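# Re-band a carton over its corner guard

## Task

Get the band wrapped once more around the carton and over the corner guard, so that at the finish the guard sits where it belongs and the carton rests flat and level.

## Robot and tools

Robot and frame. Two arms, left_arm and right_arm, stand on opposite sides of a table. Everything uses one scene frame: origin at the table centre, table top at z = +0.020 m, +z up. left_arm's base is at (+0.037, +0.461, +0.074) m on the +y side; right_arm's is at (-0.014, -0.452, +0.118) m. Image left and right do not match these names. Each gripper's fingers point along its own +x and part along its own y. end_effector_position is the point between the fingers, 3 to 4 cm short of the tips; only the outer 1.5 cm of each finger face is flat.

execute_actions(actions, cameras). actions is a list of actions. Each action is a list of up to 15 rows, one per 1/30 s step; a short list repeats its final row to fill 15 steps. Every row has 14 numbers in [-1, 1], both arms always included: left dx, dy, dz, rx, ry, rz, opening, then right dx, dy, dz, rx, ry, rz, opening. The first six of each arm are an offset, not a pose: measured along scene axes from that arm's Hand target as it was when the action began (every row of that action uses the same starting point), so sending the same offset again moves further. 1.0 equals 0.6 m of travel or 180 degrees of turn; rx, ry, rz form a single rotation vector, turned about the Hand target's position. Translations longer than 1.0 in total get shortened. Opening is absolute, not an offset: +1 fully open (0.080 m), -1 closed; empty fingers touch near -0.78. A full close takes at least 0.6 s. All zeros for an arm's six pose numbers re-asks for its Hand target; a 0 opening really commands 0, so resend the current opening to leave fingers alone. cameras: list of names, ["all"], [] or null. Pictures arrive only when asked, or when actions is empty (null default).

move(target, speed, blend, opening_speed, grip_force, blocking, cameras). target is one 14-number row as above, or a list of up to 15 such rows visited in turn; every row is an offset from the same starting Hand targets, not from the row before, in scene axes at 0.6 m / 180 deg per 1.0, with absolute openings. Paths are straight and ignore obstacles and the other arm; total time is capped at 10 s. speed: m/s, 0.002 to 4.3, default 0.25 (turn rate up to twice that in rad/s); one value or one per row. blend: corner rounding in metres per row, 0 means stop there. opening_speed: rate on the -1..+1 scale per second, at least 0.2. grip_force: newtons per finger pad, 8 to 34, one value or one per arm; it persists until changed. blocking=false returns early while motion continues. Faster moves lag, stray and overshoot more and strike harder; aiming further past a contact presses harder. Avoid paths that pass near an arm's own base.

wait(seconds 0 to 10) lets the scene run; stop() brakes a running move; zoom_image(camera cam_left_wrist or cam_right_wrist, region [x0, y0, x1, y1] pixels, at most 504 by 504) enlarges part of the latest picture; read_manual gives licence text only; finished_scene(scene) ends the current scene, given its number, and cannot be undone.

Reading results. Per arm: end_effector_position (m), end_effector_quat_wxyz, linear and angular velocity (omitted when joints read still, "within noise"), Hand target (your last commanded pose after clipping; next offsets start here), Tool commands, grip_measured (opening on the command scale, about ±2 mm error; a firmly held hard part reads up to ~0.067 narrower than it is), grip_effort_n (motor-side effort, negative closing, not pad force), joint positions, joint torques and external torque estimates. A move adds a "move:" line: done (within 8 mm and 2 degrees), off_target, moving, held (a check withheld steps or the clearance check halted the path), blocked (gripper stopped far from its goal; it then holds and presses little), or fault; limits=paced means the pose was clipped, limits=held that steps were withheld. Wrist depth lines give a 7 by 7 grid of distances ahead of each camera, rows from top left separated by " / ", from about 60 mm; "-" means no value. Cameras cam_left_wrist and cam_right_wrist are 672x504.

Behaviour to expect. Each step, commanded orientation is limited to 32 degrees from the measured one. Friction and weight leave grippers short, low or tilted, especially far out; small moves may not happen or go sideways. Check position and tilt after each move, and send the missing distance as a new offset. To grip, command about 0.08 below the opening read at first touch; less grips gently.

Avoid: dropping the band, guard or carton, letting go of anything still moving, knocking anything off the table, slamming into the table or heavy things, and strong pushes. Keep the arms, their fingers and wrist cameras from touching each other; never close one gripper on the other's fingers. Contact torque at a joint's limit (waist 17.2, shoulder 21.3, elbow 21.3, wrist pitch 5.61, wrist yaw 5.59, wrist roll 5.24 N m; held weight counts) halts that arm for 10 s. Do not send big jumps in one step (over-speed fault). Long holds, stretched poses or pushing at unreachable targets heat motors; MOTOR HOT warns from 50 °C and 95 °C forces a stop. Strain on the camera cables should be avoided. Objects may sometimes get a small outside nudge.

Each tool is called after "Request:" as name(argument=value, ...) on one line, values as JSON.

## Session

Request:
execute_actions(actions=[])

Scene clock: 0.00 s.
left_arm: end_effector_position=(+0.1869, +0.3360, +0.3095) grip_measured=+1.000 grip_effort_n=n/a end_effector_quat_wxyz=(+0.901, -0.114, +0.188, -0.375) | right_arm: end_effector_position=(-0.2709, -0.2284, +0.1384) grip_measured=+1.000 grip_effort_n=n/a end_effector_quat_wxyz=(+0.699, -0.374, +0.408, +0.453)
Joint positions: left_arm=[1.247 0.283 0.521 -0.531 0.499 -0.223 0.08] | right_arm=[1.024 1.982 1.244 -0.893 0.427 1.34 0.08]
Joint velocities: within noise
Joint torques (N m): no reading
External joint torques (N m): no reading
Heat: left arm: hottest elbow 36 °C (+0.0 °C/min); right arm: hottest wrist yaw 38 °C (+0.0 °C/min).
Wrist depth (mm): cam_left_wrist=[835 - - 1175 - 1716 2040 / 894 1103 1120 1471 1730 - 2079 / - 1169 - 1848 - 1966 1880 / 1343 1423 1787 2079 2376 795 2059 / 1351 1377 1567 497 552 101 425 / - 76 372 415 481 - - / - - 332 346 373 406 -] | cam_right_wrist=[174 179 186 194 202 193 160 / 173 177 185 192 201 209 220 / 172 176 180 191 199 209 218 / 170 175 183 190 198 207 216 / 170 173 180 189 196 203 216 / - - 180 187 194 189 85 / - 66 179 186 193 - 82]
Hand target: left_arm +0.1866, +0.3360, +0.3110; +0.901, -0.114, +0.186, -0.375 | right_arm -0.2711, -0.2281, +0.1389; +0.699, -0.373, +0.408, +0.454
Tool commands: left_gripper/opening=+1.0 right_gripper/opening=+1.0
camera_calibration:
cam_left_wrist: T_world_to_cam=[[-0.62343, -0.720933, 0.30264, 0.272791], [-0.605668, 0.200498, -0.770043, 0.315219], [0.49447, -0.663368, -0.561643, 0.377241], [0, 0, 0, 1]] pos_world=[0.17445, 0.383712, 0.372049]
cam_right_wrist: T_world_to_cam=[[0.940801, -0.305553, 0.146731, 0.177597], [-0.299281, -0.952041, -0.0636229, -0.257154], [0.159135, 0.0159426, -0.987128, 0.260297], [0, 0, 0, 1]] pos_world=[-0.285467, -0.194706, 0.214526]

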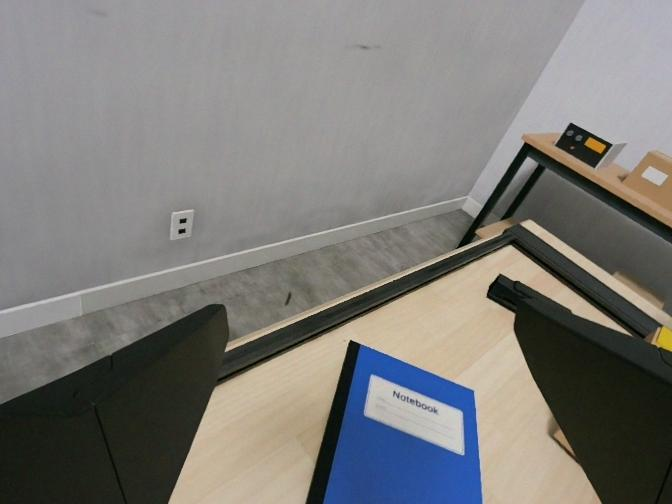

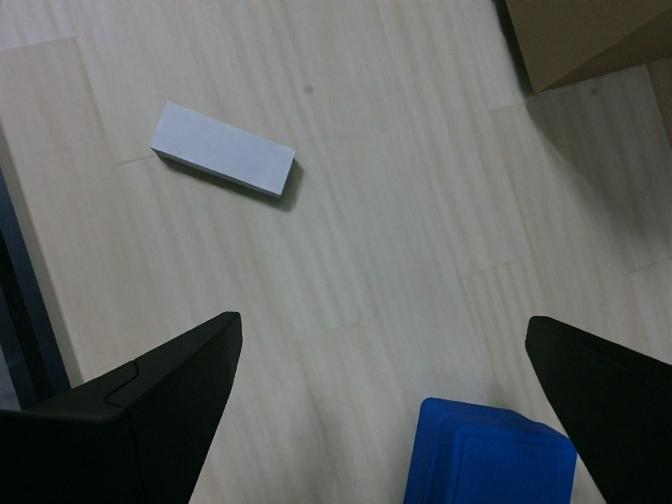

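Request:
move(target=[[-0.2,-0.2,0.015,0.1,-0.018,-0.142,0.2,0.03,-0.01,0.27,0.03,0.007,0.027,0.2],[-0.3777,-0.46,0.015,0.1998,-0.036,-0.2845,0.2,0.385,-0.01,0.27,0.1274,0.0279,0.109,0.2]], speed=0.4, blend=0.05, cameras=["all"])

Scene clock: 2.77 s.
left_arm: end_effector_position=(-0.0383, +0.0626, +0.3181) grip_measured=+0.203 grip_effort_n=-14.7 end_effector_quat_wxyz=(+0.655, +0.270, +0.273, -0.651) | right_arm: end_effector_position=(-0.0404, -0.2330, +0.3036) grip_measured=+0.202 grip_effort_n=-12.8 end_effector_quat_wxyz=(+0.655, -0.271, +0.270, +0.652)
Joint positions: left_arm=[-0.258 1.514 1.403 -0.694 -0.181 -0.188 0.044] | right_arm=[0.224 0.731 0.736 -0.805 0.173 0.17 0.044]
Joint torques (N m): left_arm=[-0.22 -5.21 7.43 1.26 -0.04 0.25] | right_arm=[-0.3 -2.22 4.59 1.68 -0.1 -0.02]
External joint torques (N m): left_arm=[-0.23 0.89 0.91 -0.09 0.05 0.25] | right_arm=[-0.3 -1.33 -1.95 0.29 -0.18 -0.03]
Heat: left arm: hottest elbow 37 °C (+0.0 °C/min); right arm: hottest wrist yaw 38 °C (+0.0 °C/min).
Wrist depth (mm): cam_left_wrist=[- 535 517 510 505 494 506 / 487 490 289 289 285 452 456 / 449 435 269 266 262 417 421 / 418 406 275 277 279 388 389 / 388 388 390 377 379 373 364 / - - 71 352 343 - - / - - 323 329 317 75 -] | cam_right_wrist=[1469 531 524 524 523 524 531 / 1519 474 473 471 476 - 478 / 427 433 264 264 264 264 429 / 398 400 242 242 243 - 400 / 364 368 295 330 291 327 370 / 347 - - 342 344 90 348 / - - - 321 321 80 -]
Hand target: left_arm -0.0399, +0.0600, +0.3200; +0.653, +0.271, +0.270, -0.653 | right_arm -0.0402, -0.2341, +0.3009; +0.654, -0.271, +0.271, +0.653
Off the commanded pose: left_arm 0.004 m, 1 deg | right_arm 0.003 m, 0 deg.
move: done
camera_calibration:
cam_left_wrist: T_world_to_cam=[[-0.998704, -0.00589558, -0.050545, -0.0139929], [0.0159475, 0.906971, -0.420891, 0.10878], [0.0483243, -0.421151, -0.905702, 0.389316], [0, 0, 0, 1]] pos_world=[-0.034523, 0.0652184, 0.397682]
cam_right_wrist: T_world_to_cam=[[0.999991, 0.00424855, -0.000385134, 0.054322], [0.00366433, -0.901678, -0.432392, -0.0461237], [-0.00218431, 0.432387, -0.901685, 0.451385], [0, 0, 0, 1]] pos_world=[-0.0531665, -0.236992, 0.387084]

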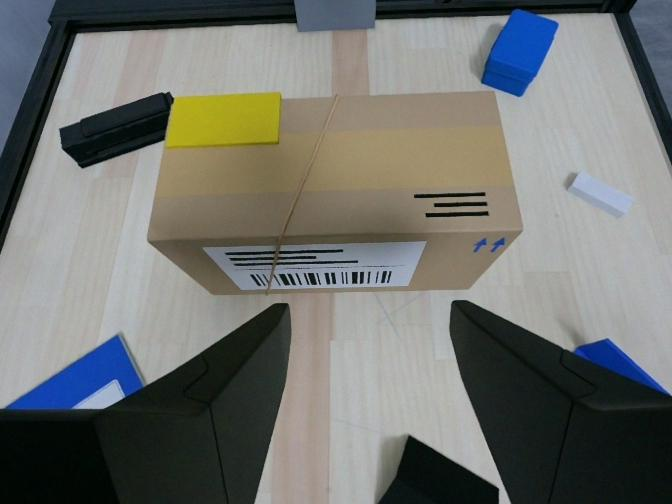

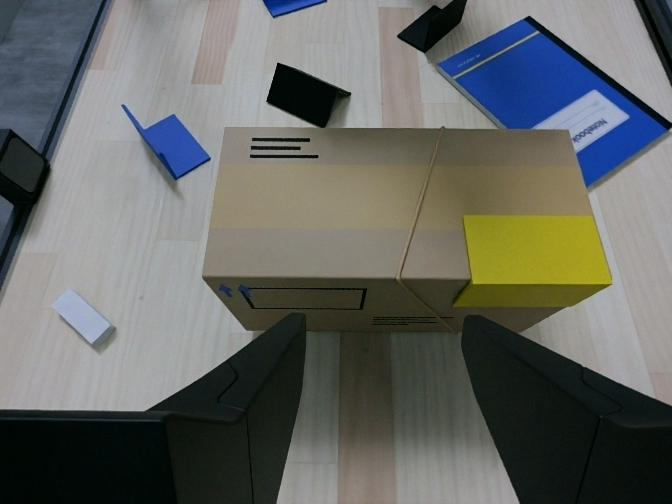

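Request:
zoom_image(camera="cam_right_wrist", region=[360, 110, 640, 350])

Request:
zoom_image(camera="cam_left_wrist", region=[130, 80, 350, 300])

Scaled by 1.800 from the camera's 672x504 image, which has a finer 960x720 frame.

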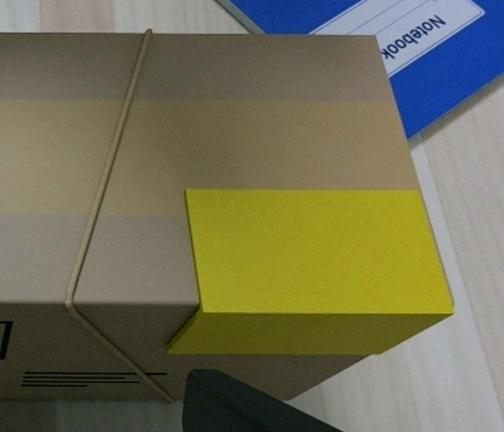

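Scaled by 2.291 from the camera's 672x504 image, which has a finer 960x720 frame.

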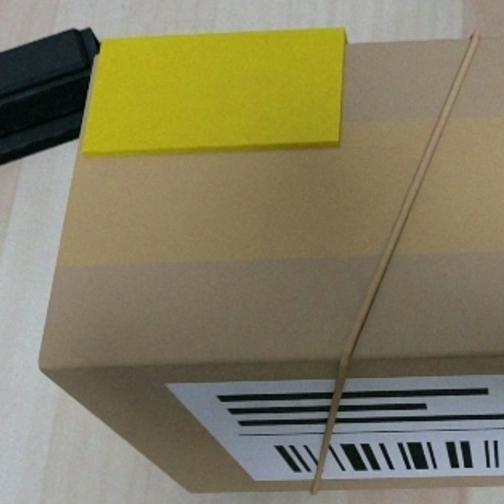

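Request:
move(target=[0.0935,-0.1225,-0.1825,0,0,0,-0.3,0.0375,0.0832,-0.1758,0,0,0,-0.3], speed=0.2, cameras=["all"])

Scene clock: 5.23 s.
left_arm: end_effector_position=(+0.0159, -0.0132, +0.2153) grip_measured=-0.297 grip_effort_n=-14.7 end_effector_quat_wxyz=(+0.655, +0.266, +0.270, -0.654) | right_arm: end_effector_position=(-0.0177, -0.1820, +0.2008) grip_measured=-0.298 grip_effort_n=-12.8 end_effector_quat_wxyz=(+0.656, -0.267, +0.266, +0.654)
Joint positions: left_arm=[-0.062 1.786 1.277 -0.268 -0.041 -0.046 0.022] | right_arm=[0.014 1.003 0.396 -0.166 0.025 0.02 0.022]
Joint torques (N m): left_arm=[0.08 -6.95 5.45 1.7 0.04 0.25] | right_arm=[-0.27 -2.07 4.51 1.72 -0.18 -0.04]
External joint torques (N m): left_arm=[0.1 1.24 -1.14 0.26 0.06 0.25] | right_arm=[-0.29 0.28 -1.95 0.28 -0.18 -0.04]
Heat: left arm: hottest elbow 37 °C (+11.5 °C/min); right arm: hottest wrist yaw 38 °C (+0.0 °C/min).
Wrist depth (mm): cam_left_wrist=[388 388 384 379 367 367 307 / 328 - - 150 152 151 150 / 321 147 144 140 140 139 138 / 296 135 131 131 131 129 127 / 274 264 126 125 124 146 176 / 259 261 - 244 80 - 247 / - - - 231 75 - -] | cam_right_wrist=[383 383 384 384 379 168 166 / 162 156 156 155 155 155 155 / - 141 141 141 141 144 144 / 130 130 129 129 129 125 126 / 157 137 123 123 122 122 172 / 249 250 - 240 100 - 247 / - - - 227 86 - -]
Hand target: left_arm +0.0161, -0.0135, +0.2105; +0.653, +0.271, +0.270, -0.654 | right_arm -0.0176, -0.1841, +0.1955; +0.654, -0.271, +0.271, +0.653
Off the commanded pose: left_arm 0.005 m, 1 deg | right_arm 0.006 m, 1 deg.
move: done
camera_calibration:
cam_left_wrist: T_world_to_cam=[[-0.998799, -0.00374188, -0.0488622, 0.0340095], [0.0177028, 0.902199, -0.430957, 0.135565], [0.045696, -0.431304, -0.901049, 0.260495], [0, 0, 0, 1]] pos_world=[0.0196652, -0.00982728, 0.294803]
cam_right_wrist: T_world_to_cam=[[0.999992, 0.00380314, -0.000778546, 0.0314994], [0.00306372, -0.896333, -0.44337, -0.0414704], [-0.00238404, 0.443364, -0.896338, 0.337555], [0, 0, 0, 1]] pos_world=[-0.0305674, -0.186951, 0.284202]

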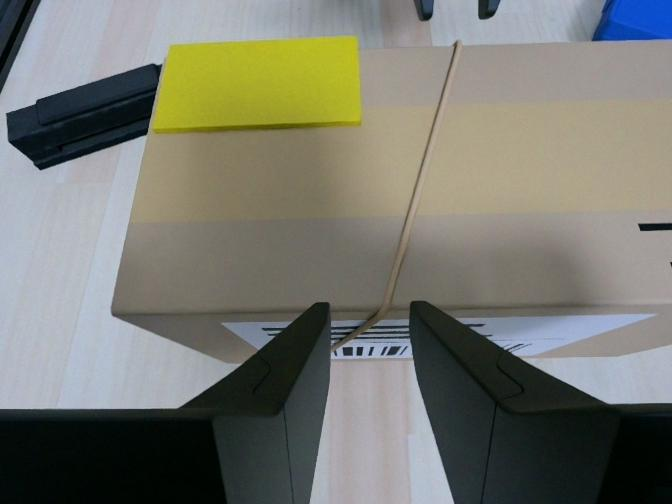

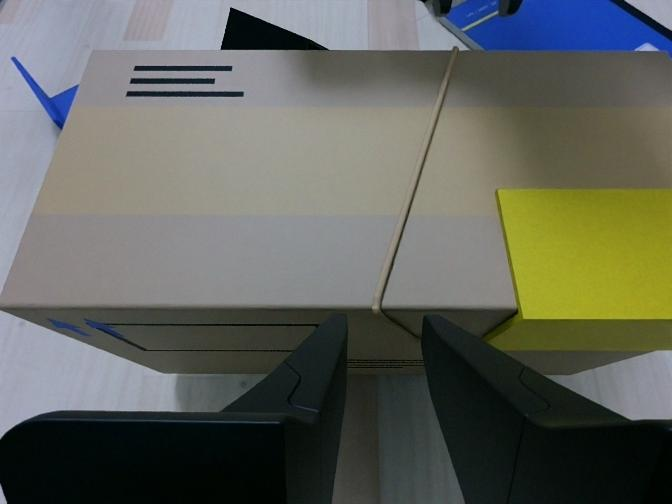

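Request:
move(target=[-0.0097,-0.0108,-0.0265,0,0,0,-0.3,-0.002,0.0155,-0.017,0,0,0,-0.3], speed=0.05, cameras=["all"])

Scene clock: 6.27 s.
left_arm: end_effector_position=(+0.0118, -0.0205, +0.2045) grip_measured=-0.297 grip_effort_n=-15.1 end_effector_quat_wxyz=(+0.655, +0.265, +0.265, -0.656) | right_arm: end_effector_position=(-0.0180, -0.1740, +0.1920) grip_measured=-0.298 grip_effort_n=-12.8 end_effector_quat_wxyz=(+0.656, -0.267, +0.265, +0.654)
Joint positions: left_arm=[-0.071 1.822 1.271 -0.218 -0.047 -0.046 0.022] | right_arm=[0.014 1.072 0.386 -0.086 0.025 0.02 0.022]
Joint torques (N m): left_arm=[-0.43 -6.5 4.71 1.96 -0.09 -0.09] | right_arm=[0.16 -0.91 4.45 2.48 -0.05 0.09]
External joint torques (N m): left_arm=[-0.42 1.94 -1.79 0.52 -0.07 -0.09] | right_arm=[0.15 1.69 -1.74 1.07 -0.06 0.09]
Heat: left arm: hottest elbow 37 °C (+9.6 °C/min); right arm: hottest wrist yaw 38 °C (+0.0 °C/min).
Wrist depth (mm): cam_left_wrist=[377 381 373 363 151 151 150 / 350 142 139 139 141 139 137 / 308 133 132 129 128 127 126 / 286 123 121 120 119 118 117 / 259 122 115 113 112 112 113 / 250 250 - 233 80 - 235 / - - - 222 76 - -] | cam_right_wrist=[375 372 371 371 158 154 157 / 146 145 146 145 145 145 145 / 132 132 132 132 132 134 131 / - 121 121 121 120 120 118 / - 123 115 114 113 112 111 / 243 236 - 232 100 - 239 / - - - 223 86 - -]
Hand target: left_arm +0.0103, -0.0200, +0.1946; +0.653, +0.271, +0.270, -0.654 | right_arm -0.0188, -0.1748, +0.1853; +0.654, -0.271, +0.271, +0.653
Off the commanded pose: left_arm 0.010 m, 1 deg | right_arm 0.007 m, 1 deg.
move: off_target (left_arm)
camera_calibration:
cam_left_wrist: T_world_to_cam=[[-0.998606, 0.000690527, -0.0527747, 0.0303483], [0.0238259, 0.89813, -0.439084, 0.138987], [0.0470953, -0.439729, -0.896895, 0.246719], [0, 0, 0, 1]] pos_world=[0.0153752, -0.0163592, 0.28391]
cam_right_wrist: T_world_to_cam=[[0.999992, 0.00384847, -0.000863872, 0.0316949], [0.00306374, -0.895837, -0.444372, -0.038011], [-0.00248404, 0.444366, -0.895842, 0.326248], [0, 0, 0, 1]] pos_world=[-0.0307677, -0.179147, 0.275403]

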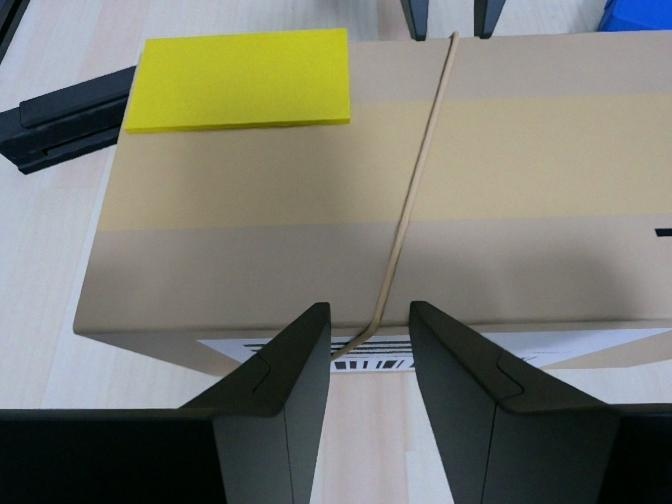

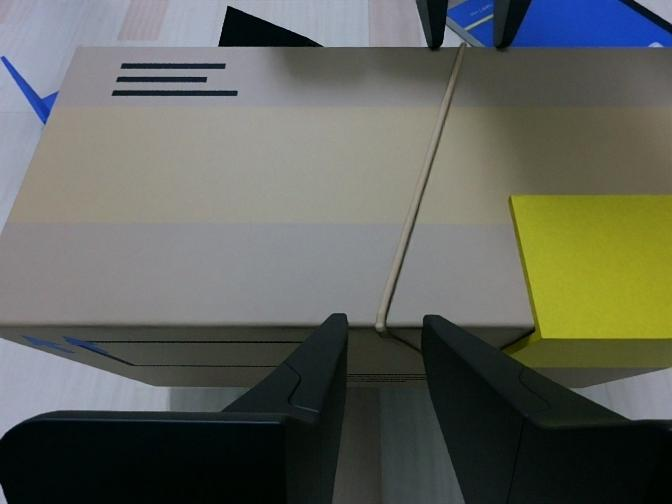

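Request:
move(target=[0,0,0.003,0,0,0,-1,0,0,0,0,0,0,-1], speed=0.05, opening_speed=0.8, cameras=["all"])

Request:
zoom_image(camera="cam_right_wrist", region=[320, 260, 460, 365])

Request:
zoom_image(camera="cam_left_wrist", region=[300, 240, 440, 345])

Scene clock: 7.57 s.
left_arm: end_effector_position=(+0.0110, -0.0205, +0.2044) grip_measured=-0.772 grip_effort_n=-29.5 end_effector_quat_wxyz=(+0.655, +0.265, +0.264, -0.656) | right_arm: end_effector_position=(-0.0186, -0.1735, +0.1926) grip_measured=-0.765 grip_effort_n=-70.5 end_effector_quat_wxyz=(+0.656, -0.266, +0.264, +0.655)
Joint positions: left_arm=[-0.073 1.822 1.27 -0.217 -0.048 -0.046 0] | right_arm=[0.016 1.072 0.386 -0.082 0.025 0.02 0.001]
Joint torques (N m): left_arm=[-0.18 -6.63 5.34 1.42 -0.06 -0.09] | right_arm=[0.02 -0.92 4.45 2.18 -0.03 0.09]
External joint torques (N m): left_arm=[-0.23 1.72 -1.13 0 -0.04 -0.1] | right_arm=[0.02 1.74 -1.88 0.73 -0.04 0.09]
Heat: left arm: hottest elbow 38 °C (+15.9 °C/min); right arm: hottest wrist yaw 38 °C (+0.0 °C/min).
Wrist depth (mm): cam_left_wrist=[381 385 379 372 151 354 151 / - - 140 139 141 142 138 / 308 134 133 130 128 127 126 / 288 124 122 121 119 118 117 / 257 120 117 91 113 113 133 / 252 247 - - - 235 234 / - - - - - - -] | cam_right_wrist=[379 377 390 379 157 157 377 / 148 147 148 147 147 147 147 / 134 134 133 133 133 133 133 / - 122 122 122 120 121 119 / - 119 116 114 114 113 112 / 240 237 198 - 79 237 237 / - - - - - - -]
Hand target: left_arm +0.0104, -0.0199, +0.1963; +0.653, +0.271, +0.270, -0.653 | right_arm -0.0188, -0.1749, +0.1852; +0.654, -0.271, +0.271, +0.653
Off the commanded pose: left_arm 0.008 m, 1 deg | right_arm 0.007 m, 1 deg.
move: done
camera_calibration:
cam_left_wrist: T_world_to_cam=[[-0.998578, 0.00198101, -0.0532777, 0.0297128], [0.0252247, 0.897939, -0.439395, 0.13898], [0.0469697, -0.440114, -0.896712, 0.246745], [0, 0, 0, 1]] pos_world=[0.0145753, -0.0162582, 0.283909]
cam_right_wrist: T_world_to_cam=[[0.999981, 0.00604412, -0.00120401, 0.0326854], [0.00486383, -0.89397, -0.4481, -0.0361281], [-0.00378472, 0.448086, -0.893983, 0.326806], [0, 0, 0, 1]] pos_world=[-0.0312722, -0.178932, 0.276009]

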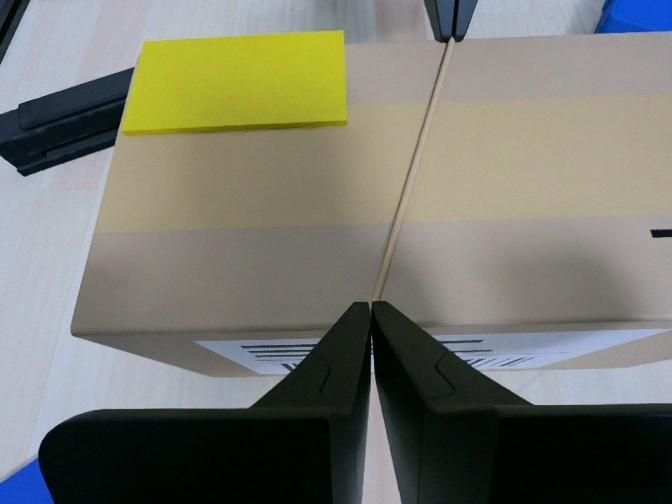

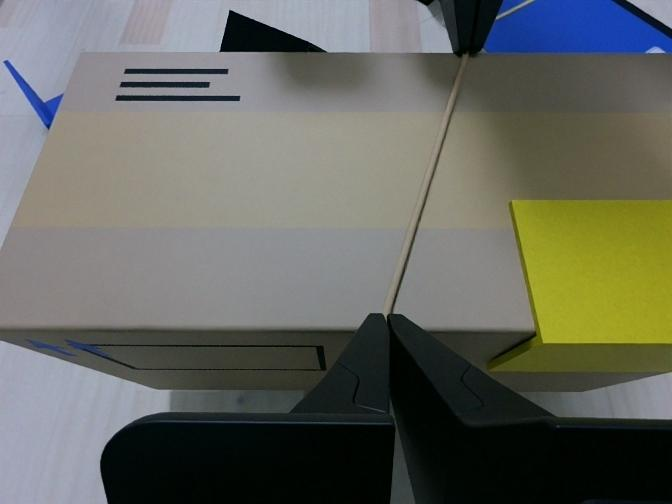

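Scaled by 3.600 from the camera's 672x504 image, which has a finer 960x720 frame.

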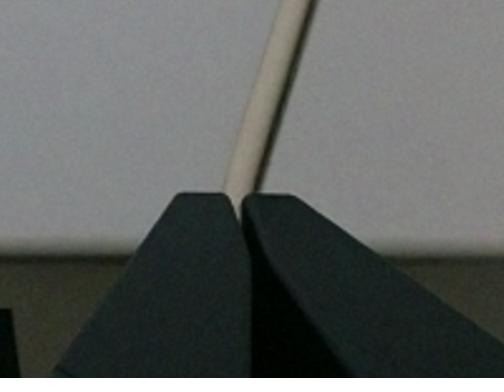

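Scaled by 3.600 from the camera's 672x504 image, which has a finer 960x720 frame.

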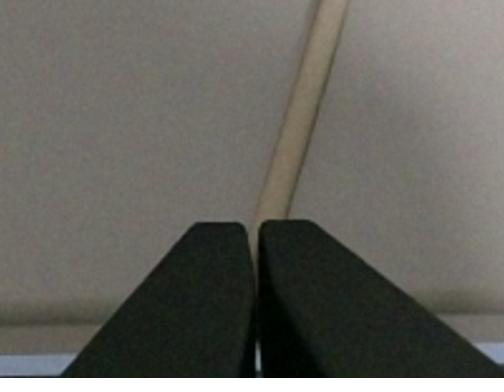

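Request:
move(target=[[0,0.006,0.022,0,0,0,-1,0,-0.012,0.03,0,0,0,-1],[0,0.018,0.034,0,0,0,-1,0,-0.024,0.056,0,0,0,-1]], speed=0.05, blend=0.004, cameras=["all"])

Scene clock: 9.50 s.
left_arm: end_effector_position=(+0.0113, -0.0118, +0.2135) grip_measured=-0.775 grip_effort_n=-14.7 end_effector_quat_wxyz=(+0.652, +0.273, +0.271, -0.653) | right_arm: end_effector_position=(-0.0169, -0.1930, +0.2083) grip_measured=-0.765 grip_effort_n=-70.5 end_effector_quat_wxyz=(+0.652, -0.282, +0.278, +0.646)
Joint positions: left_arm=[-0.074 1.789 1.282 -0.285 -0.048 -0.046 0] | right_arm=[0.015 0.95 0.434 -0.3 0.031 0.021 0.001]
Joint torques (N m): left_arm=[-0.34 -9.33 4.91 1.32 -0.11 -0.15] | right_arm=[0.26 -4.11 7.63 1.07 -0.17 0.13]
External joint torques (N m): left_arm=[-0.33 -1.27 -1.53 -0.07 -0.09 -0.15] | right_arm=[0.26 -2.02 1.14 -0.3 -0.18 0.12]
Heat: left arm: hottest elbow 38 °C (+12.6 °C/min); right arm: hottest wrist yaw 38 °C (+0.0 °C/min).
Wrist depth (mm): cam_left_wrist=[379 382 164 371 161 160 157 / 304 150 150 149 148 147 144 / 318 141 140 138 136 135 134 / 296 132 128 128 127 126 122 / 272 262 150 101 134 163 169 / 259 257 - - - 246 244 / - - - - - - -] | cam_right_wrist=[379 173 173 173 174 170 171 / 161 158 158 158 156 158 159 / - 145 145 146 145 140 143 / 135 135 135 135 135 132 132 / 266 193 194 149 168 230 262 / 252 255 256 - 79 256 257 / - - - - - - -]
Hand target: left_arm +0.0104, -0.0092, +0.2168; +0.653, +0.271, +0.270, -0.653 | right_arm -0.0188, -0.1893, +0.2188; +0.654, -0.271, +0.271, +0.653
Off the commanded pose: left_arm 0.004 m, 0 deg | right_arm 0.011 m, 2 deg.
move: off_target (right_arm); blend cut to 0 m at target 1
camera_calibration:
cam_left_wrist: T_world_to_cam=[[-0.99849, 0.00404861, -0.05479, 0.0307546], [0.0266405, 0.907868, -0.418409, 0.13081], [0.0480481, -0.419236, -0.906605, 0.261031], [0, 0, 0, 1]] pos_world=[0.0146813, -0.00944961, 0.293069]
cam_right_wrist: T_world_to_cam=[[0.999992, 0.000505438, 0.00395986, 0.0289889], [0.0020651, -0.914408, -0.40479, -0.0596022], [0.00341633, 0.404794, -0.914401, 0.345567], [0, 0, 0, 1]] pos_world=[-0.0300462, -0.194399, 0.291746]

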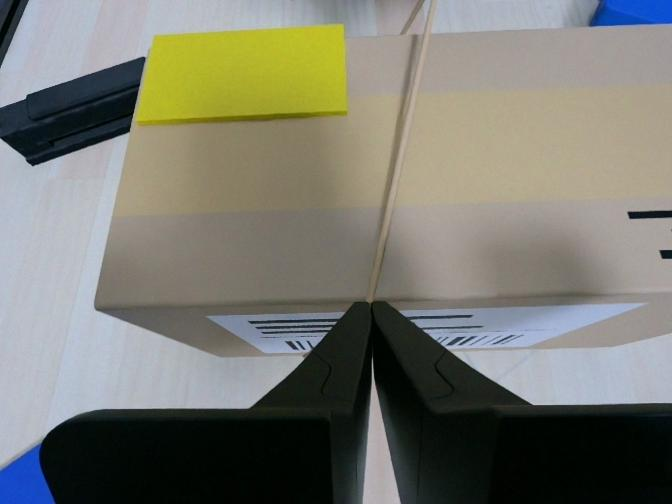

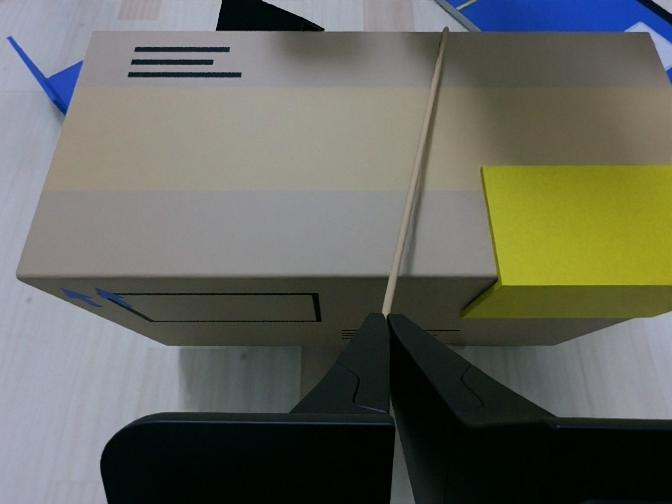

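Request:
move(target=[[0,0,0,0,0,0,-1,0.02,0,0.01,0,0,0,-1],[0,0,0,0,0,0,-1,0.195,0,0.01,0,0,0,-1]], speed=0.07, blend=0.004, cameras=["all"])

Scene clock: 12.63 s.
left_arm: end_effector_position=(+0.0113, -0.0118, +0.2135) grip_measured=-0.775 grip_effort_n=-14.7 end_effector_quat_wxyz=(+0.652, +0.273, +0.271, -0.653) | right_arm: end_effector_position=(+0.0918, -0.1924, +0.2172) grip_measured=-0.765 grip_effort_n=-70.5 end_effector_quat_wxyz=(+0.646, -0.273, +0.279, +0.656)
Joint positions: left_arm=[-0.074 1.789 1.282 -0.285 -0.048 -0.046 0] | right_arm=[-0.624 1.133 0.564 -0.339 -0.423 -0.466 0.001]
Joint torques (N m): left_arm=[-0.35 -9.25 4.95 1.31 -0.12 -0.14] | right_arm=[-0.99 -3.3 7.75 1.18 -0.21 -0.04]
External joint torques (N m): left_arm=[-0.41 -0.96 -1.73 -0.14 -0.09 -0.14] | right_arm=[-0.98 -0.17 1.39 -0.08 0.02 -0.05]
Heat: left arm: hottest elbow 38 °C (+9.5 °C/min); right arm: hottest wrist yaw 38 °C (+0.0 °C/min).
Wrist depth (mm): cam_left_wrist=[380 381 163 370 162 160 158 / 298 150 150 148 148 147 144 / 318 141 140 138 137 135 133 / 295 133 128 128 127 126 123 / 272 262 150 91 135 195 169 / 259 256 - - - 247 244 / - - - - - - -] | cam_right_wrist=[410 412 394 398 386 380 383 / 179 177 175 174 179 332 346 / 163 162 162 158 317 322 321 / 150 148 - 143 298 298 298 / 222 188 221 - 277 276 276 / 271 269 268 - 79 262 259 / - - - - - - -]
Hand target: left_arm +0.0104, -0.0092, +0.2168; +0.653, +0.271, +0.270, -0.653 | right_arm +0.0981, -0.1893, +0.2248; +0.654, -0.271, +0.271, +0.653
Off the commanded pose: left_arm 0.004 m, 0 deg | right_arm 0.010 m, 1 deg.
move: off_target (right_arm); blend cut to 0 m at target 1
camera_calibration:
cam_left_wrist: T_world_to_cam=[[-0.99849, 0.00404861, -0.05479, 0.0307546], [0.0266405, 0.907868, -0.418409, 0.13081], [0.0480481, -0.419236, -0.906605, 0.261031], [0, 0, 0, 1]] pos_world=[0.0146813, -0.00944961, 0.293069]
cam_right_wrist: T_world_to_cam=[[0.999731, 0.0160884, -0.0166977, -0.0721768], [0.00766123, -0.90887, -0.417008, -0.0525193], [-0.0218851, 0.416768, -0.908749, 0.356489], [0, 0, 0, 1]] pos_world=[0.0803616, -0.195145, 0.300853]

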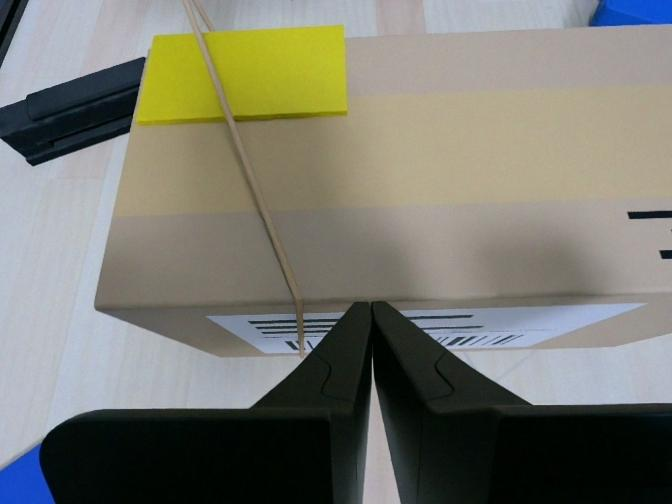

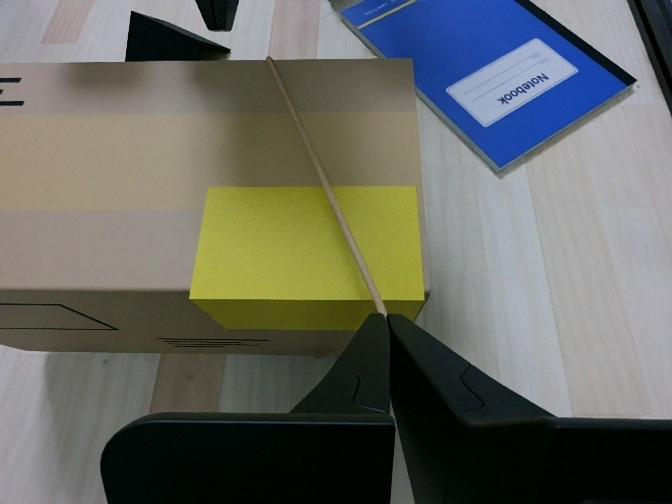

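Request:
move(target=[[0,0.01,0.008,0,0,0,-0.35,0,0,0.003,0,0,0,-1],[0.0385,0.01,0.008,0,0,0,-0.35,-0.0635,0,0.003,0,0,0,-1]], speed=0.07, cameras=["all"])

Scene clock: 15.10 s.
left_arm: end_effector_position=(+0.0328, -0.0059, +0.2177) grip_measured=-0.353 grip_effort_n=14.2 end_effector_quat_wxyz=(+0.653, +0.272, +0.275, -0.651) | right_arm: end_effector_position=(+0.0597, -0.1885, +0.2242) grip_measured=-0.765 grip_effort_n=-70.5 end_effector_quat_wxyz=(+0.649, -0.273, +0.277, +0.654)
Joint positions: left_arm=[-0.016 1.761 1.267 -0.299 -0.008 -0.013 0.019] | right_arm=[-0.456 1.043 0.537 -0.347 -0.31 -0.325 0.001]
Joint torques (N m): left_arm=[-0.05 -9.34 4.81 1.45 0.06 0.26] | right_arm=[-0.04 -5 5.01 1.68 0 0.12]
External joint torques (N m): left_arm=[0.03 -1.4 -1.72 0.05 0.05 0.25] | right_arm=[-0.05 -2.31 -1.57 0.32 0.16 0.12]
Heat: left arm: hottest shoulder 38 °C (+19.9 °C/min); right arm: hottest wrist yaw 38 °C (+0.0 °C/min).
Wrist depth (mm): cam_left_wrist=[381 379 383 166 168 167 164 / 336 305 155 153 153 153 151 / 321 319 145 142 142 139 140 / 297 294 134 133 132 131 129 / 276 272 154 156 137 191 193 / 261 262 - 249 77 - 250 / - - - 236 - - -] | cam_right_wrist=[414 412 409 395 400 400 393 / 186 186 184 181 181 359 364 / 170 169 168 167 165 327 330 / 157 155 155 151 - 307 304 / 200 170 167 116 92 283 282 / 274 275 274 - 79 268 268 / - - - - - - -]
Hand target: left_arm +0.0335, -0.0032, +0.2216; +0.653, +0.271, +0.270, -0.653 | right_arm +0.0600, -0.1893, +0.2266; +0.654, -0.271, +0.271, +0.653
Off the commanded pose: left_arm 0.005 m, 1 deg | right_arm 0.003 m, 1 deg.
move: done
camera_calibration:
cam_left_wrist: T_world_to_cam=[[-0.998775, -0.00228812, -0.0494213, 0.0512049], [0.0185078, 0.90912, -0.416123, 0.126436], [0.045882, -0.416528, -0.907965, 0.266676], [0, 0, 0, 1]] pos_world=[0.0365665, -0.00375048, 0.297276]
cam_right_wrist: T_world_to_cam=[[0.999869, 0.0109547, -0.0118871, -0.0421244], [0.00496152, -0.907837, -0.419294, -0.0449007], [-0.0153848, 0.41918, -0.907773, 0.360317], [0, 0, 0, 1]] pos_world=[0.047885, -0.191339, 0.307758]

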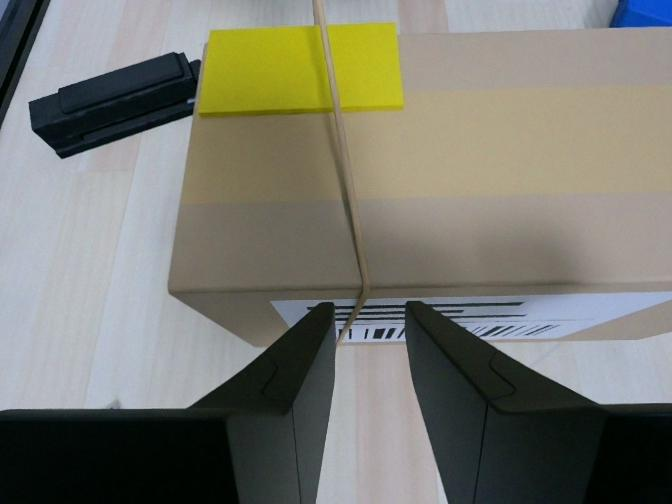

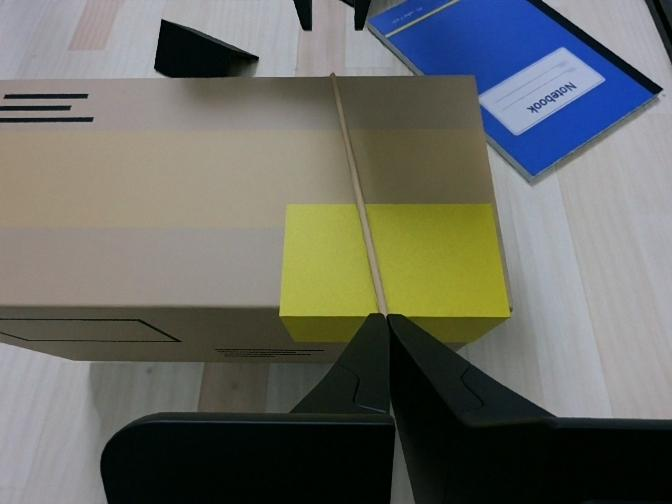

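Request:
move(target=[[0,-0.0285,-0.036,0,0,0,-0.35,0,0,0,0,0,0,-1],[0.056,-0.0285,-0.036,0,0,0,-0.35,0,0,0,0,0,0,-1]], speed=0.05, cameras=["all"])

Scene clock: 17.27 s.
left_arm: end_effector_position=(+0.0648, -0.0171, +0.2019) grip_measured=-0.353 grip_effort_n=12.8 end_effector_quat_wxyz=(+0.653, +0.268, +0.271, -0.654) | right_arm: end_effector_position=(+0.0598, -0.1885, +0.2241) grip_measured=-0.765 grip_effort_n=-70.5 end_effector_quat_wxyz=(+0.649, -0.273, +0.277, +0.654)
Joint positions: left_arm=[0.072 1.819 1.267 -0.233 0.057 0.051 0.019] | right_arm=[-0.456 1.043 0.537 -0.347 -0.309 -0.324 0.001]
Joint torques (N m): left_arm=[0.31 -6.52 6.96 1.5 0.04 0.29] | right_arm=[-0.03 -5.01 5 1.69 -0.02 0.1]
External joint torques (N m): left_arm=[0.42 1.84 0.44 0.07 0 0.28] | right_arm=[-0.06 -2.33 -1.54 0.34 0.15 0.1]
Heat: left arm: hottest shoulder 39 °C (+20.8 °C/min); right arm: hottest wrist pitch 38 °C (+10.4 °C/min).
Wrist depth (mm): cam_left_wrist=[356 361 363 147 145 147 145 / 338 287 316 135 134 135 133 / 303 299 293 125 125 123 122 / 280 279 275 116 115 115 115 / 259 257 256 112 110 129 162 / 245 247 - 234 77 - 236 / - - - 223 - - -] | cam_right_wrist=[415 419 412 396 176 - 398 / 186 184 184 181 181 353 354 / 170 169 167 167 165 324 328 / 157 155 155 153 150 304 304 / 199 169 168 116 142 282 283 / 276 274 274 - 79 269 267 / - - - - - - -]
Hand target: left_arm +0.0671, -0.0203, +0.2000; +0.653, +0.271, +0.270, -0.654 | right_arm +0.0601, -0.1893, +0.2266; +0.654, -0.271, +0.271, +0.653
Off the commanded pose: left_arm 0.004 m, 0 deg | right_arm 0.003 m, 1 deg.
move: done
camera_calibration:
cam_left_wrist: T_world_to_cam=[[-0.998827, 0.000619736, -0.0484074, 0.0823061], [0.0211671, 0.904864, -0.425173, 0.130935], [0.0435386, -0.4257, -0.903817, 0.245337], [0, 0, 0, 1]] pos_world=[0.0687565, -0.0140895, 0.281393]
cam_right_wrist: T_world_to_cam=[[0.999881, 0.0101543, -0.0115967, -0.0424695], [0.00436, -0.907938, -0.419082, -0.0449582], [-0.0147846, 0.418981, -0.907874, 0.360283], [0, 0, 0, 1]] pos_world=[0.0479871, -0.19134, 0.307758]

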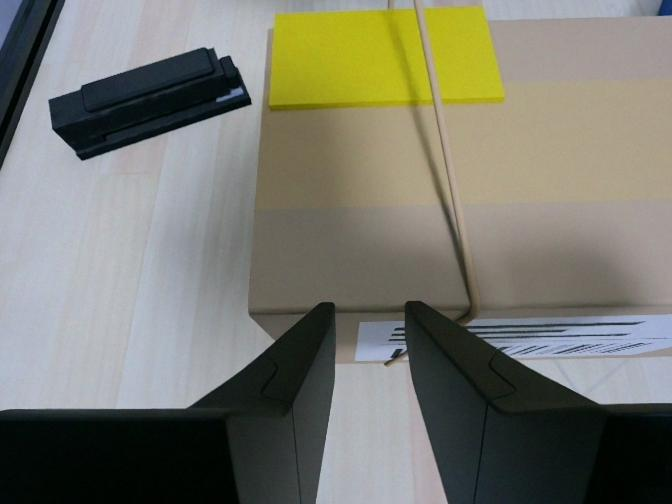

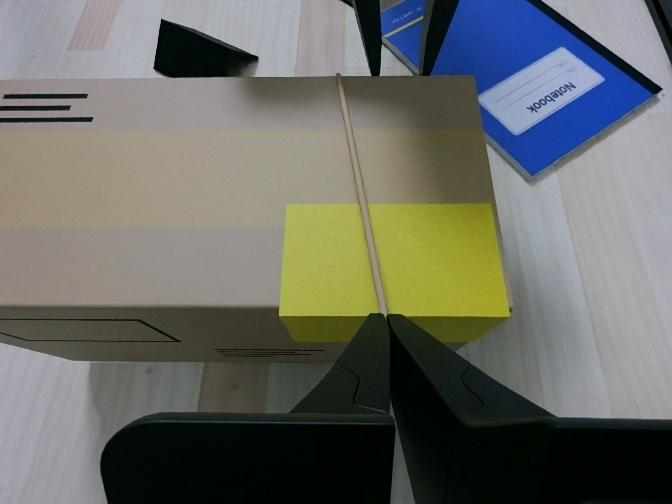

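Request:
move(target=[[0,0.02,0.02,0,0,0,-0.35,0,0,0,0,0,0,-1],[-0.051,0.02,0.02,0,0,0,-0.35,0,0,0,0,0,0,-1],[-0.051,-0.0045,-0.0055,0,0,0,-0.35,0,0,0,0,0,0,-1],[-0.032,-0.0045,-0.0055,0,0,0,-0.35,0,0,0,0,0,0,-1]], speed=0.06, blend=[0.004,0.004,0,0], cameras=["all"])

Scene clock: 20.20 s.
left_arm: end_effector_position=(+0.0387, -0.0184, +0.2015) grip_measured=-0.353 grip_effort_n=12.8 end_effector_quat_wxyz=(+0.646, +0.268, +0.271, -0.661) | right_arm: end_effector_position=(+0.0598, -0.1885, +0.2241) grip_measured=-0.765 grip_effort_n=-70.5 end_effector_quat_wxyz=(+0.649, -0.273, +0.277, +0.654)
Joint positions: left_arm=[0.009 1.82 1.264 -0.226 0.032 0.014 0.019] | right_arm=[-0.456 1.043 0.537 -0.347 -0.309 -0.324 0.001]
Joint torques (N m): left_arm=[1.68 -5.75 6.98 1.92 -0.34 0.31] | right_arm=[0 -4.99 5 1.68 -0.02 0.11]
External joint torques (N m): left_arm=[1.75 2.65 0.43 0.47 -0.37 0.31] | right_arm=[0 -2.33 -1.49 0.36 0.14 0.1]
Heat: left arm: hottest shoulder 39 °C (+17.8 °C/min); right arm: hottest wrist pitch 38 °C (+8.9 °C/min).
Wrist depth (mm): cam_left_wrist=[363 368 149 148 149 149 147 / 283 283 135 134 134 138 135 / 301 296 129 126 126 124 124 / 279 275 118 117 116 115 116 / 259 250 112 112 111 128 165 / 244 247 - 235 77 - 236 / - - - 223 - - -] | cam_right_wrist=[414 419 410 192 380 377 398 / 186 185 184 182 180 - 353 / 170 169 168 167 166 326 330 / 156 156 154 151 - 305 303 / 199 169 167 - 144 283 282 / 274 274 273 - 79 268 267 / - - - - - - -]
Hand target: left_arm +0.0479, -0.0230, +0.1968; +0.653, +0.271, +0.270, -0.654 | right_arm +0.0601, -0.1893, +0.2266; +0.654, -0.271, +0.271, +0.653
Off the commanded pose: left_arm 0.011 m, 1 deg | right_arm 0.003 m, 1 deg.
move: off_target (left_arm); blend cut to 0 m at target 1
camera_calibration:
cam_left_wrist: T_world_to_cam=[[-0.998993, 0.0190819, -0.0405979, 0.0549452], [0.0346254, 0.903393, -0.427413, 0.132444], [0.02852, -0.428388, -0.903145, 0.24589], [0, 0, 0, 1]] pos_world=[0.0432912, -0.0153612, 0.280913]
cam_right_wrist: T_world_to_cam=[[0.999881, 0.0101543, -0.0115967, -0.0424695], [0.00436, -0.907938, -0.419082, -0.0449582], [-0.0147846, 0.418981, -0.907874, 0.360283], [0, 0, 0, 1]] pos_world=[0.0479871, -0.19134, 0.307758]

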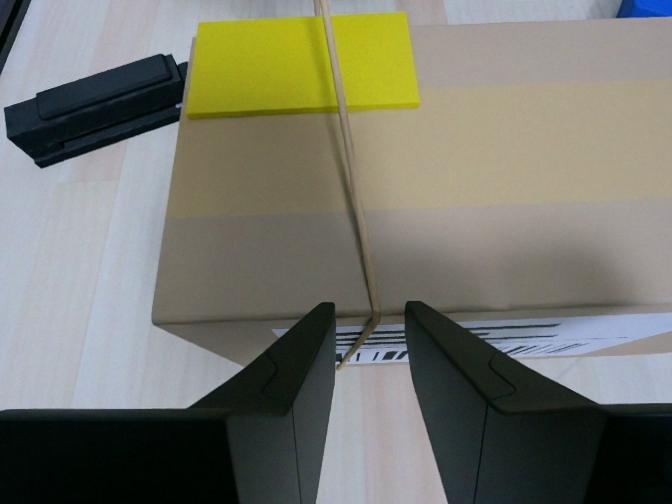

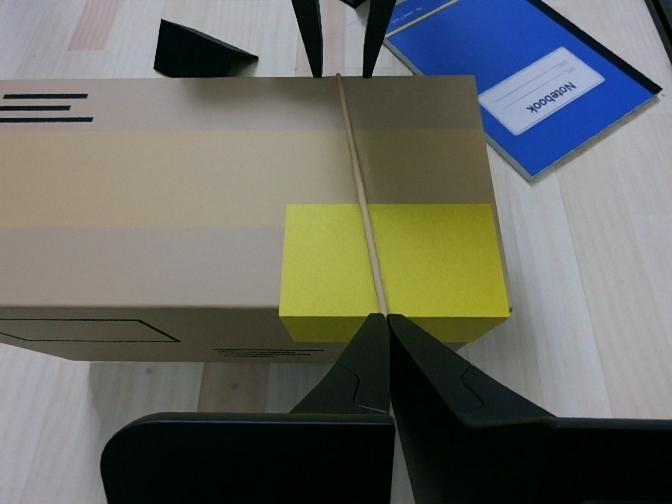

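Request:
move(target=[[0.012,0.002,0.0025,0,0,0,-0.5,0,0,0,0,0,0,-1],[0.045,0.002,0.0025,0,0,0,-0.5,0,0,0,0,0,0,-1]], speed=0.05, cameras=["all"])

Scene clock: 21.90 s.
left_arm: end_effector_position=(+0.0681, -0.0185, +0.2025) grip_measured=-0.498 grip_effort_n=-12.3 end_effector_quat_wxyz=(+0.649, +0.267, +0.269, -0.659) | right_arm: end_effector_position=(+0.0598, -0.1885, +0.2241) grip_measured=-0.765 grip_effort_n=-70.5 end_effector_quat_wxyz=(+0.649, -0.273, +0.277, +0.654)
Joint positions: left_arm=[0.085 1.823 1.271 -0.228 0.079 0.065 0.013] | right_arm=[-0.456 1.043 0.537 -0.347 -0.309 -0.324 0.001]
Joint torques (N m): left_arm=[1.27 -6.05 7.14 1.43 -0.2 0.26] | right_arm=[-0.02 -5.02 5.01 1.68 -0.02 0.1]
External joint torques (N m): left_arm=[1.25 2.33 0.64 0.01 -0.24 0.26] | right_arm=[-0.04 -2.32 -1.52 0.35 0.15 0.1]
Heat: left arm: hottest shoulder 39 °C (+16.4 °C/min); right arm: hottest wrist pitch 38 °C (+8.2 °C/min).
Wrist depth (mm): cam_left_wrist=[362 362 368 151 363 150 149 / 337 291 315 135 135 136 136 / 303 301 295 127 126 125 125 / 280 277 277 118 117 116 116 / 260 258 254 112 111 147 158 / 245 244 - 222 75 241 237 / - - - 220 76 - -] | cam_right_wrist=[414 417 415 403 179 391 400 / 186 185 184 182 181 - 342 / 170 169 167 167 166 324 331 / 156 155 154 149 - 305 305 / 199 169 167 142 149 282 283 / 275 274 273 - 79 268 266 / - - - - - - -]
Hand target: left_arm +0.0748, -0.0218, +0.1983; +0.653, +0.271, +0.270, -0.654 | right_arm +0.0600, -0.1893, +0.2266; +0.654, -0.271, +0.271, +0.653
Off the commanded pose: left_arm 0.009 m, 1 deg | right_arm 0.003 m, 1 deg.
move: off_target (left_arm)
camera_calibration:
cam_left_wrist: T_world_to_cam=[[-0.998974, 0.0123389, -0.0435702, 0.0848111], [0.0299139, 0.902154, -0.430376, 0.132866], [0.0339966, -0.431238, -0.901598, 0.245159], [0, 0, 0, 1]] pos_world=[0.072415, -0.0151906, 0.281912]
cam_right_wrist: T_world_to_cam=[[0.999881, 0.0101543, -0.0115967, -0.0424695], [0.00436, -0.907938, -0.419082, -0.0449582], [-0.0147846, 0.418981, -0.907874, 0.360283], [0, 0, 0, 1]] pos_world=[0.0479871, -0.19134, 0.307758]

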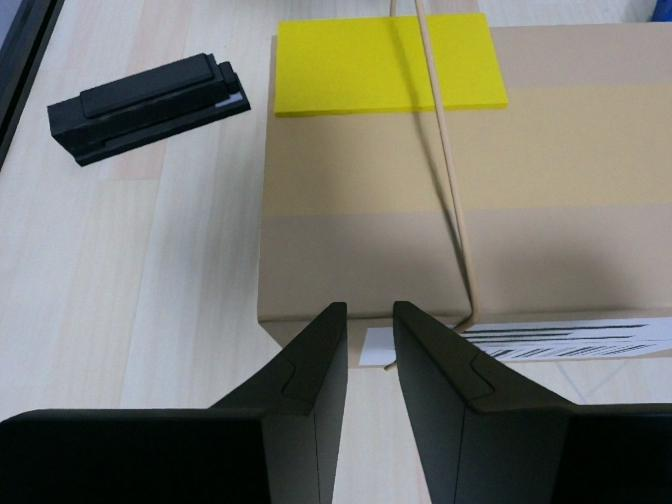

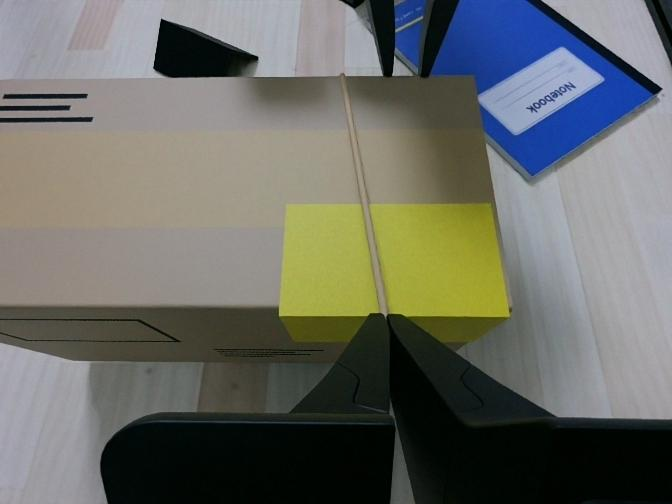

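Request:
zoom_image(camera="cam_right_wrist", region=[290, 0, 490, 130])

Request:
zoom_image(camera="cam_left_wrist", region=[310, 260, 510, 410])

Scaled by 2.520 from the camera's 672x504 image, which has a finer 960x720 frame.

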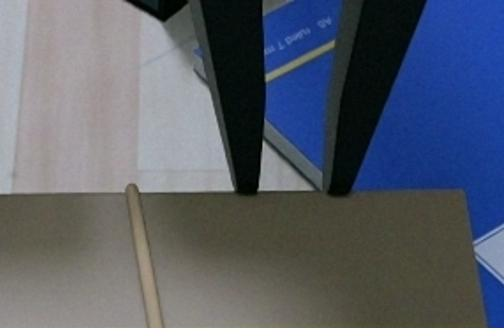

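Scaled by 2.520 from the camera's 672x504 image, which has a finer 960x720 frame.

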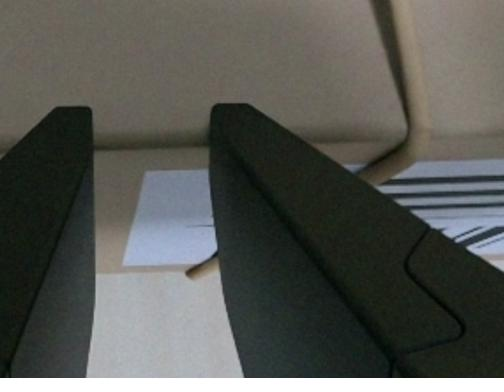

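Request:
move(target=[[0,0.04,0.04,0,0,0,-0.35,0.0,0,0.006,0,0,0,-1],[-0.03,0.04,0.04,0,0,0,-0.35,0.1,0,0.006,0,0,0,-1]], speed=0.07, blend=0.004, cameras=["all"])

Scene clock: 25.23 s.
left_arm: end_effector_position=(+0.0578, -0.0003, +0.2185) grip_measured=-0.353 grip_effort_n=14.2 end_effector_quat_wxyz=(+0.651, +0.274, +0.272, -0.653) | right_arm: end_effector_position=(+0.1118, -0.1921, +0.2219) grip_measured=-0.765 grip_effort_n=-70.5 end_effector_quat_wxyz=(+0.644, -0.272, +0.280, +0.658)
Joint positions: left_arm=[0.055 1.743 1.248 -0.3 0.044 0.047 0.019] | right_arm=[-0.708 1.195 0.625 -0.374 -0.479 -0.541 0.001]
Joint torques (N m): left_arm=[-0.41 -9.14 4.81 1.57 -0.08 -0.17] | right_arm=[-1.25 -3.69 7.96 1.23 -0.17 -0.07]
External joint torques (N m): left_arm=[-0.39 -1.16 -1.88 0.12 -0.11 -0.17] | right_arm=[-1.27 -0.22 1.67 0.02 0.09 -0.07]
Heat: left arm: hottest shoulder 40 °C (+16.6 °C/min); right arm: hottest wrist pitch 38 °C (+7.1 °C/min).
Wrist depth (mm): cam_left_wrist=[376 381 377 375 169 167 165 / 351 307 332 154 154 153 152 / 322 319 150 143 143 142 141 / 298 295 285 137 135 134 132 / 277 275 274 157 160 224 231 / 263 265 - 250 77 - 250 / - - - 237 - - -] | cam_right_wrist=[417 424 408 405 - 399 378 / 186 184 182 180 341 - 347 / 169 168 166 167 331 325 322 / 156 155 151 148 304 301 297 / 224 217 220 - 284 281 277 / 275 272 273 - 79 265 263 / - - - - - - -]
Hand target: left_arm +0.0569, +0.0021, +0.2224; +0.653, +0.271, +0.270, -0.654 | right_arm +0.1200, -0.1892, +0.2303; +0.654, -0.271, +0.271, +0.653
Off the commanded pose: left_arm 0.005 m, 1 deg | right_arm 0.012 m, 2 deg.
move: off_target (right_arm); blend cut to 0 m at target 1
camera_calibration:
cam_left_wrist: T_world_to_cam=[[-0.998519, 0.0054936, -0.0541295, 0.07731], [0.0275249, 0.909188, -0.415475, 0.120544], [0.0469315, -0.416349, -0.907993, 0.268501], [0, 0, 0, 1]] pos_world=[0.0612764, 0.00176801, 0.298065]
cam_right_wrist: T_world_to_cam=[[0.999557, 0.0199555, -0.0220846, -0.0900567], [0.00895828, -0.909256, -0.416142, -0.0507839], [-0.0283848, 0.415759, -0.909032, 0.361672], [0, 0, 0, 1]] pos_world=[0.100738, -0.194747, 0.305649]

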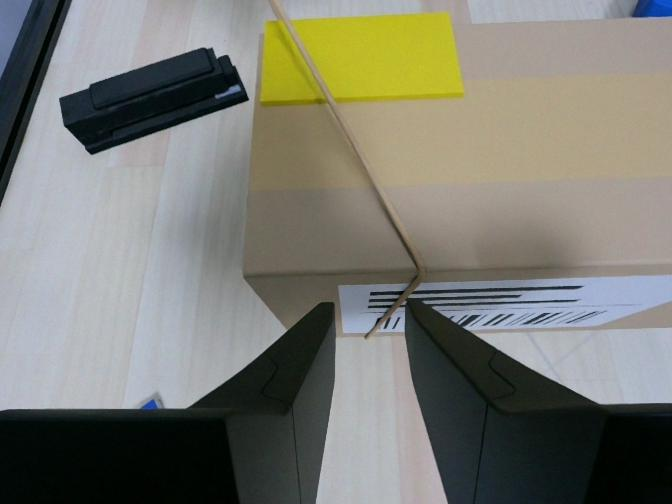

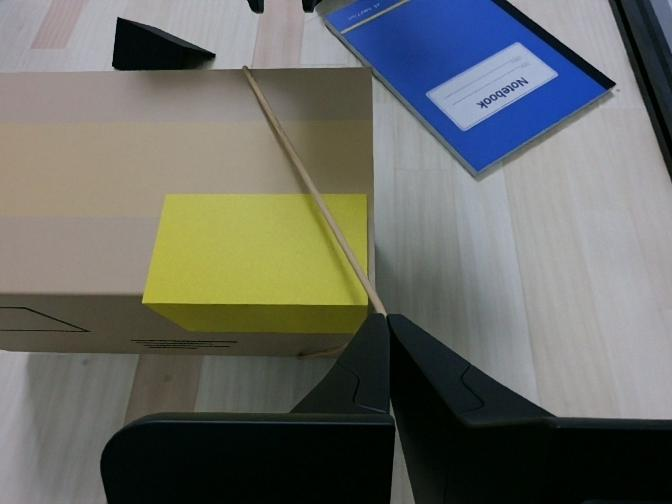

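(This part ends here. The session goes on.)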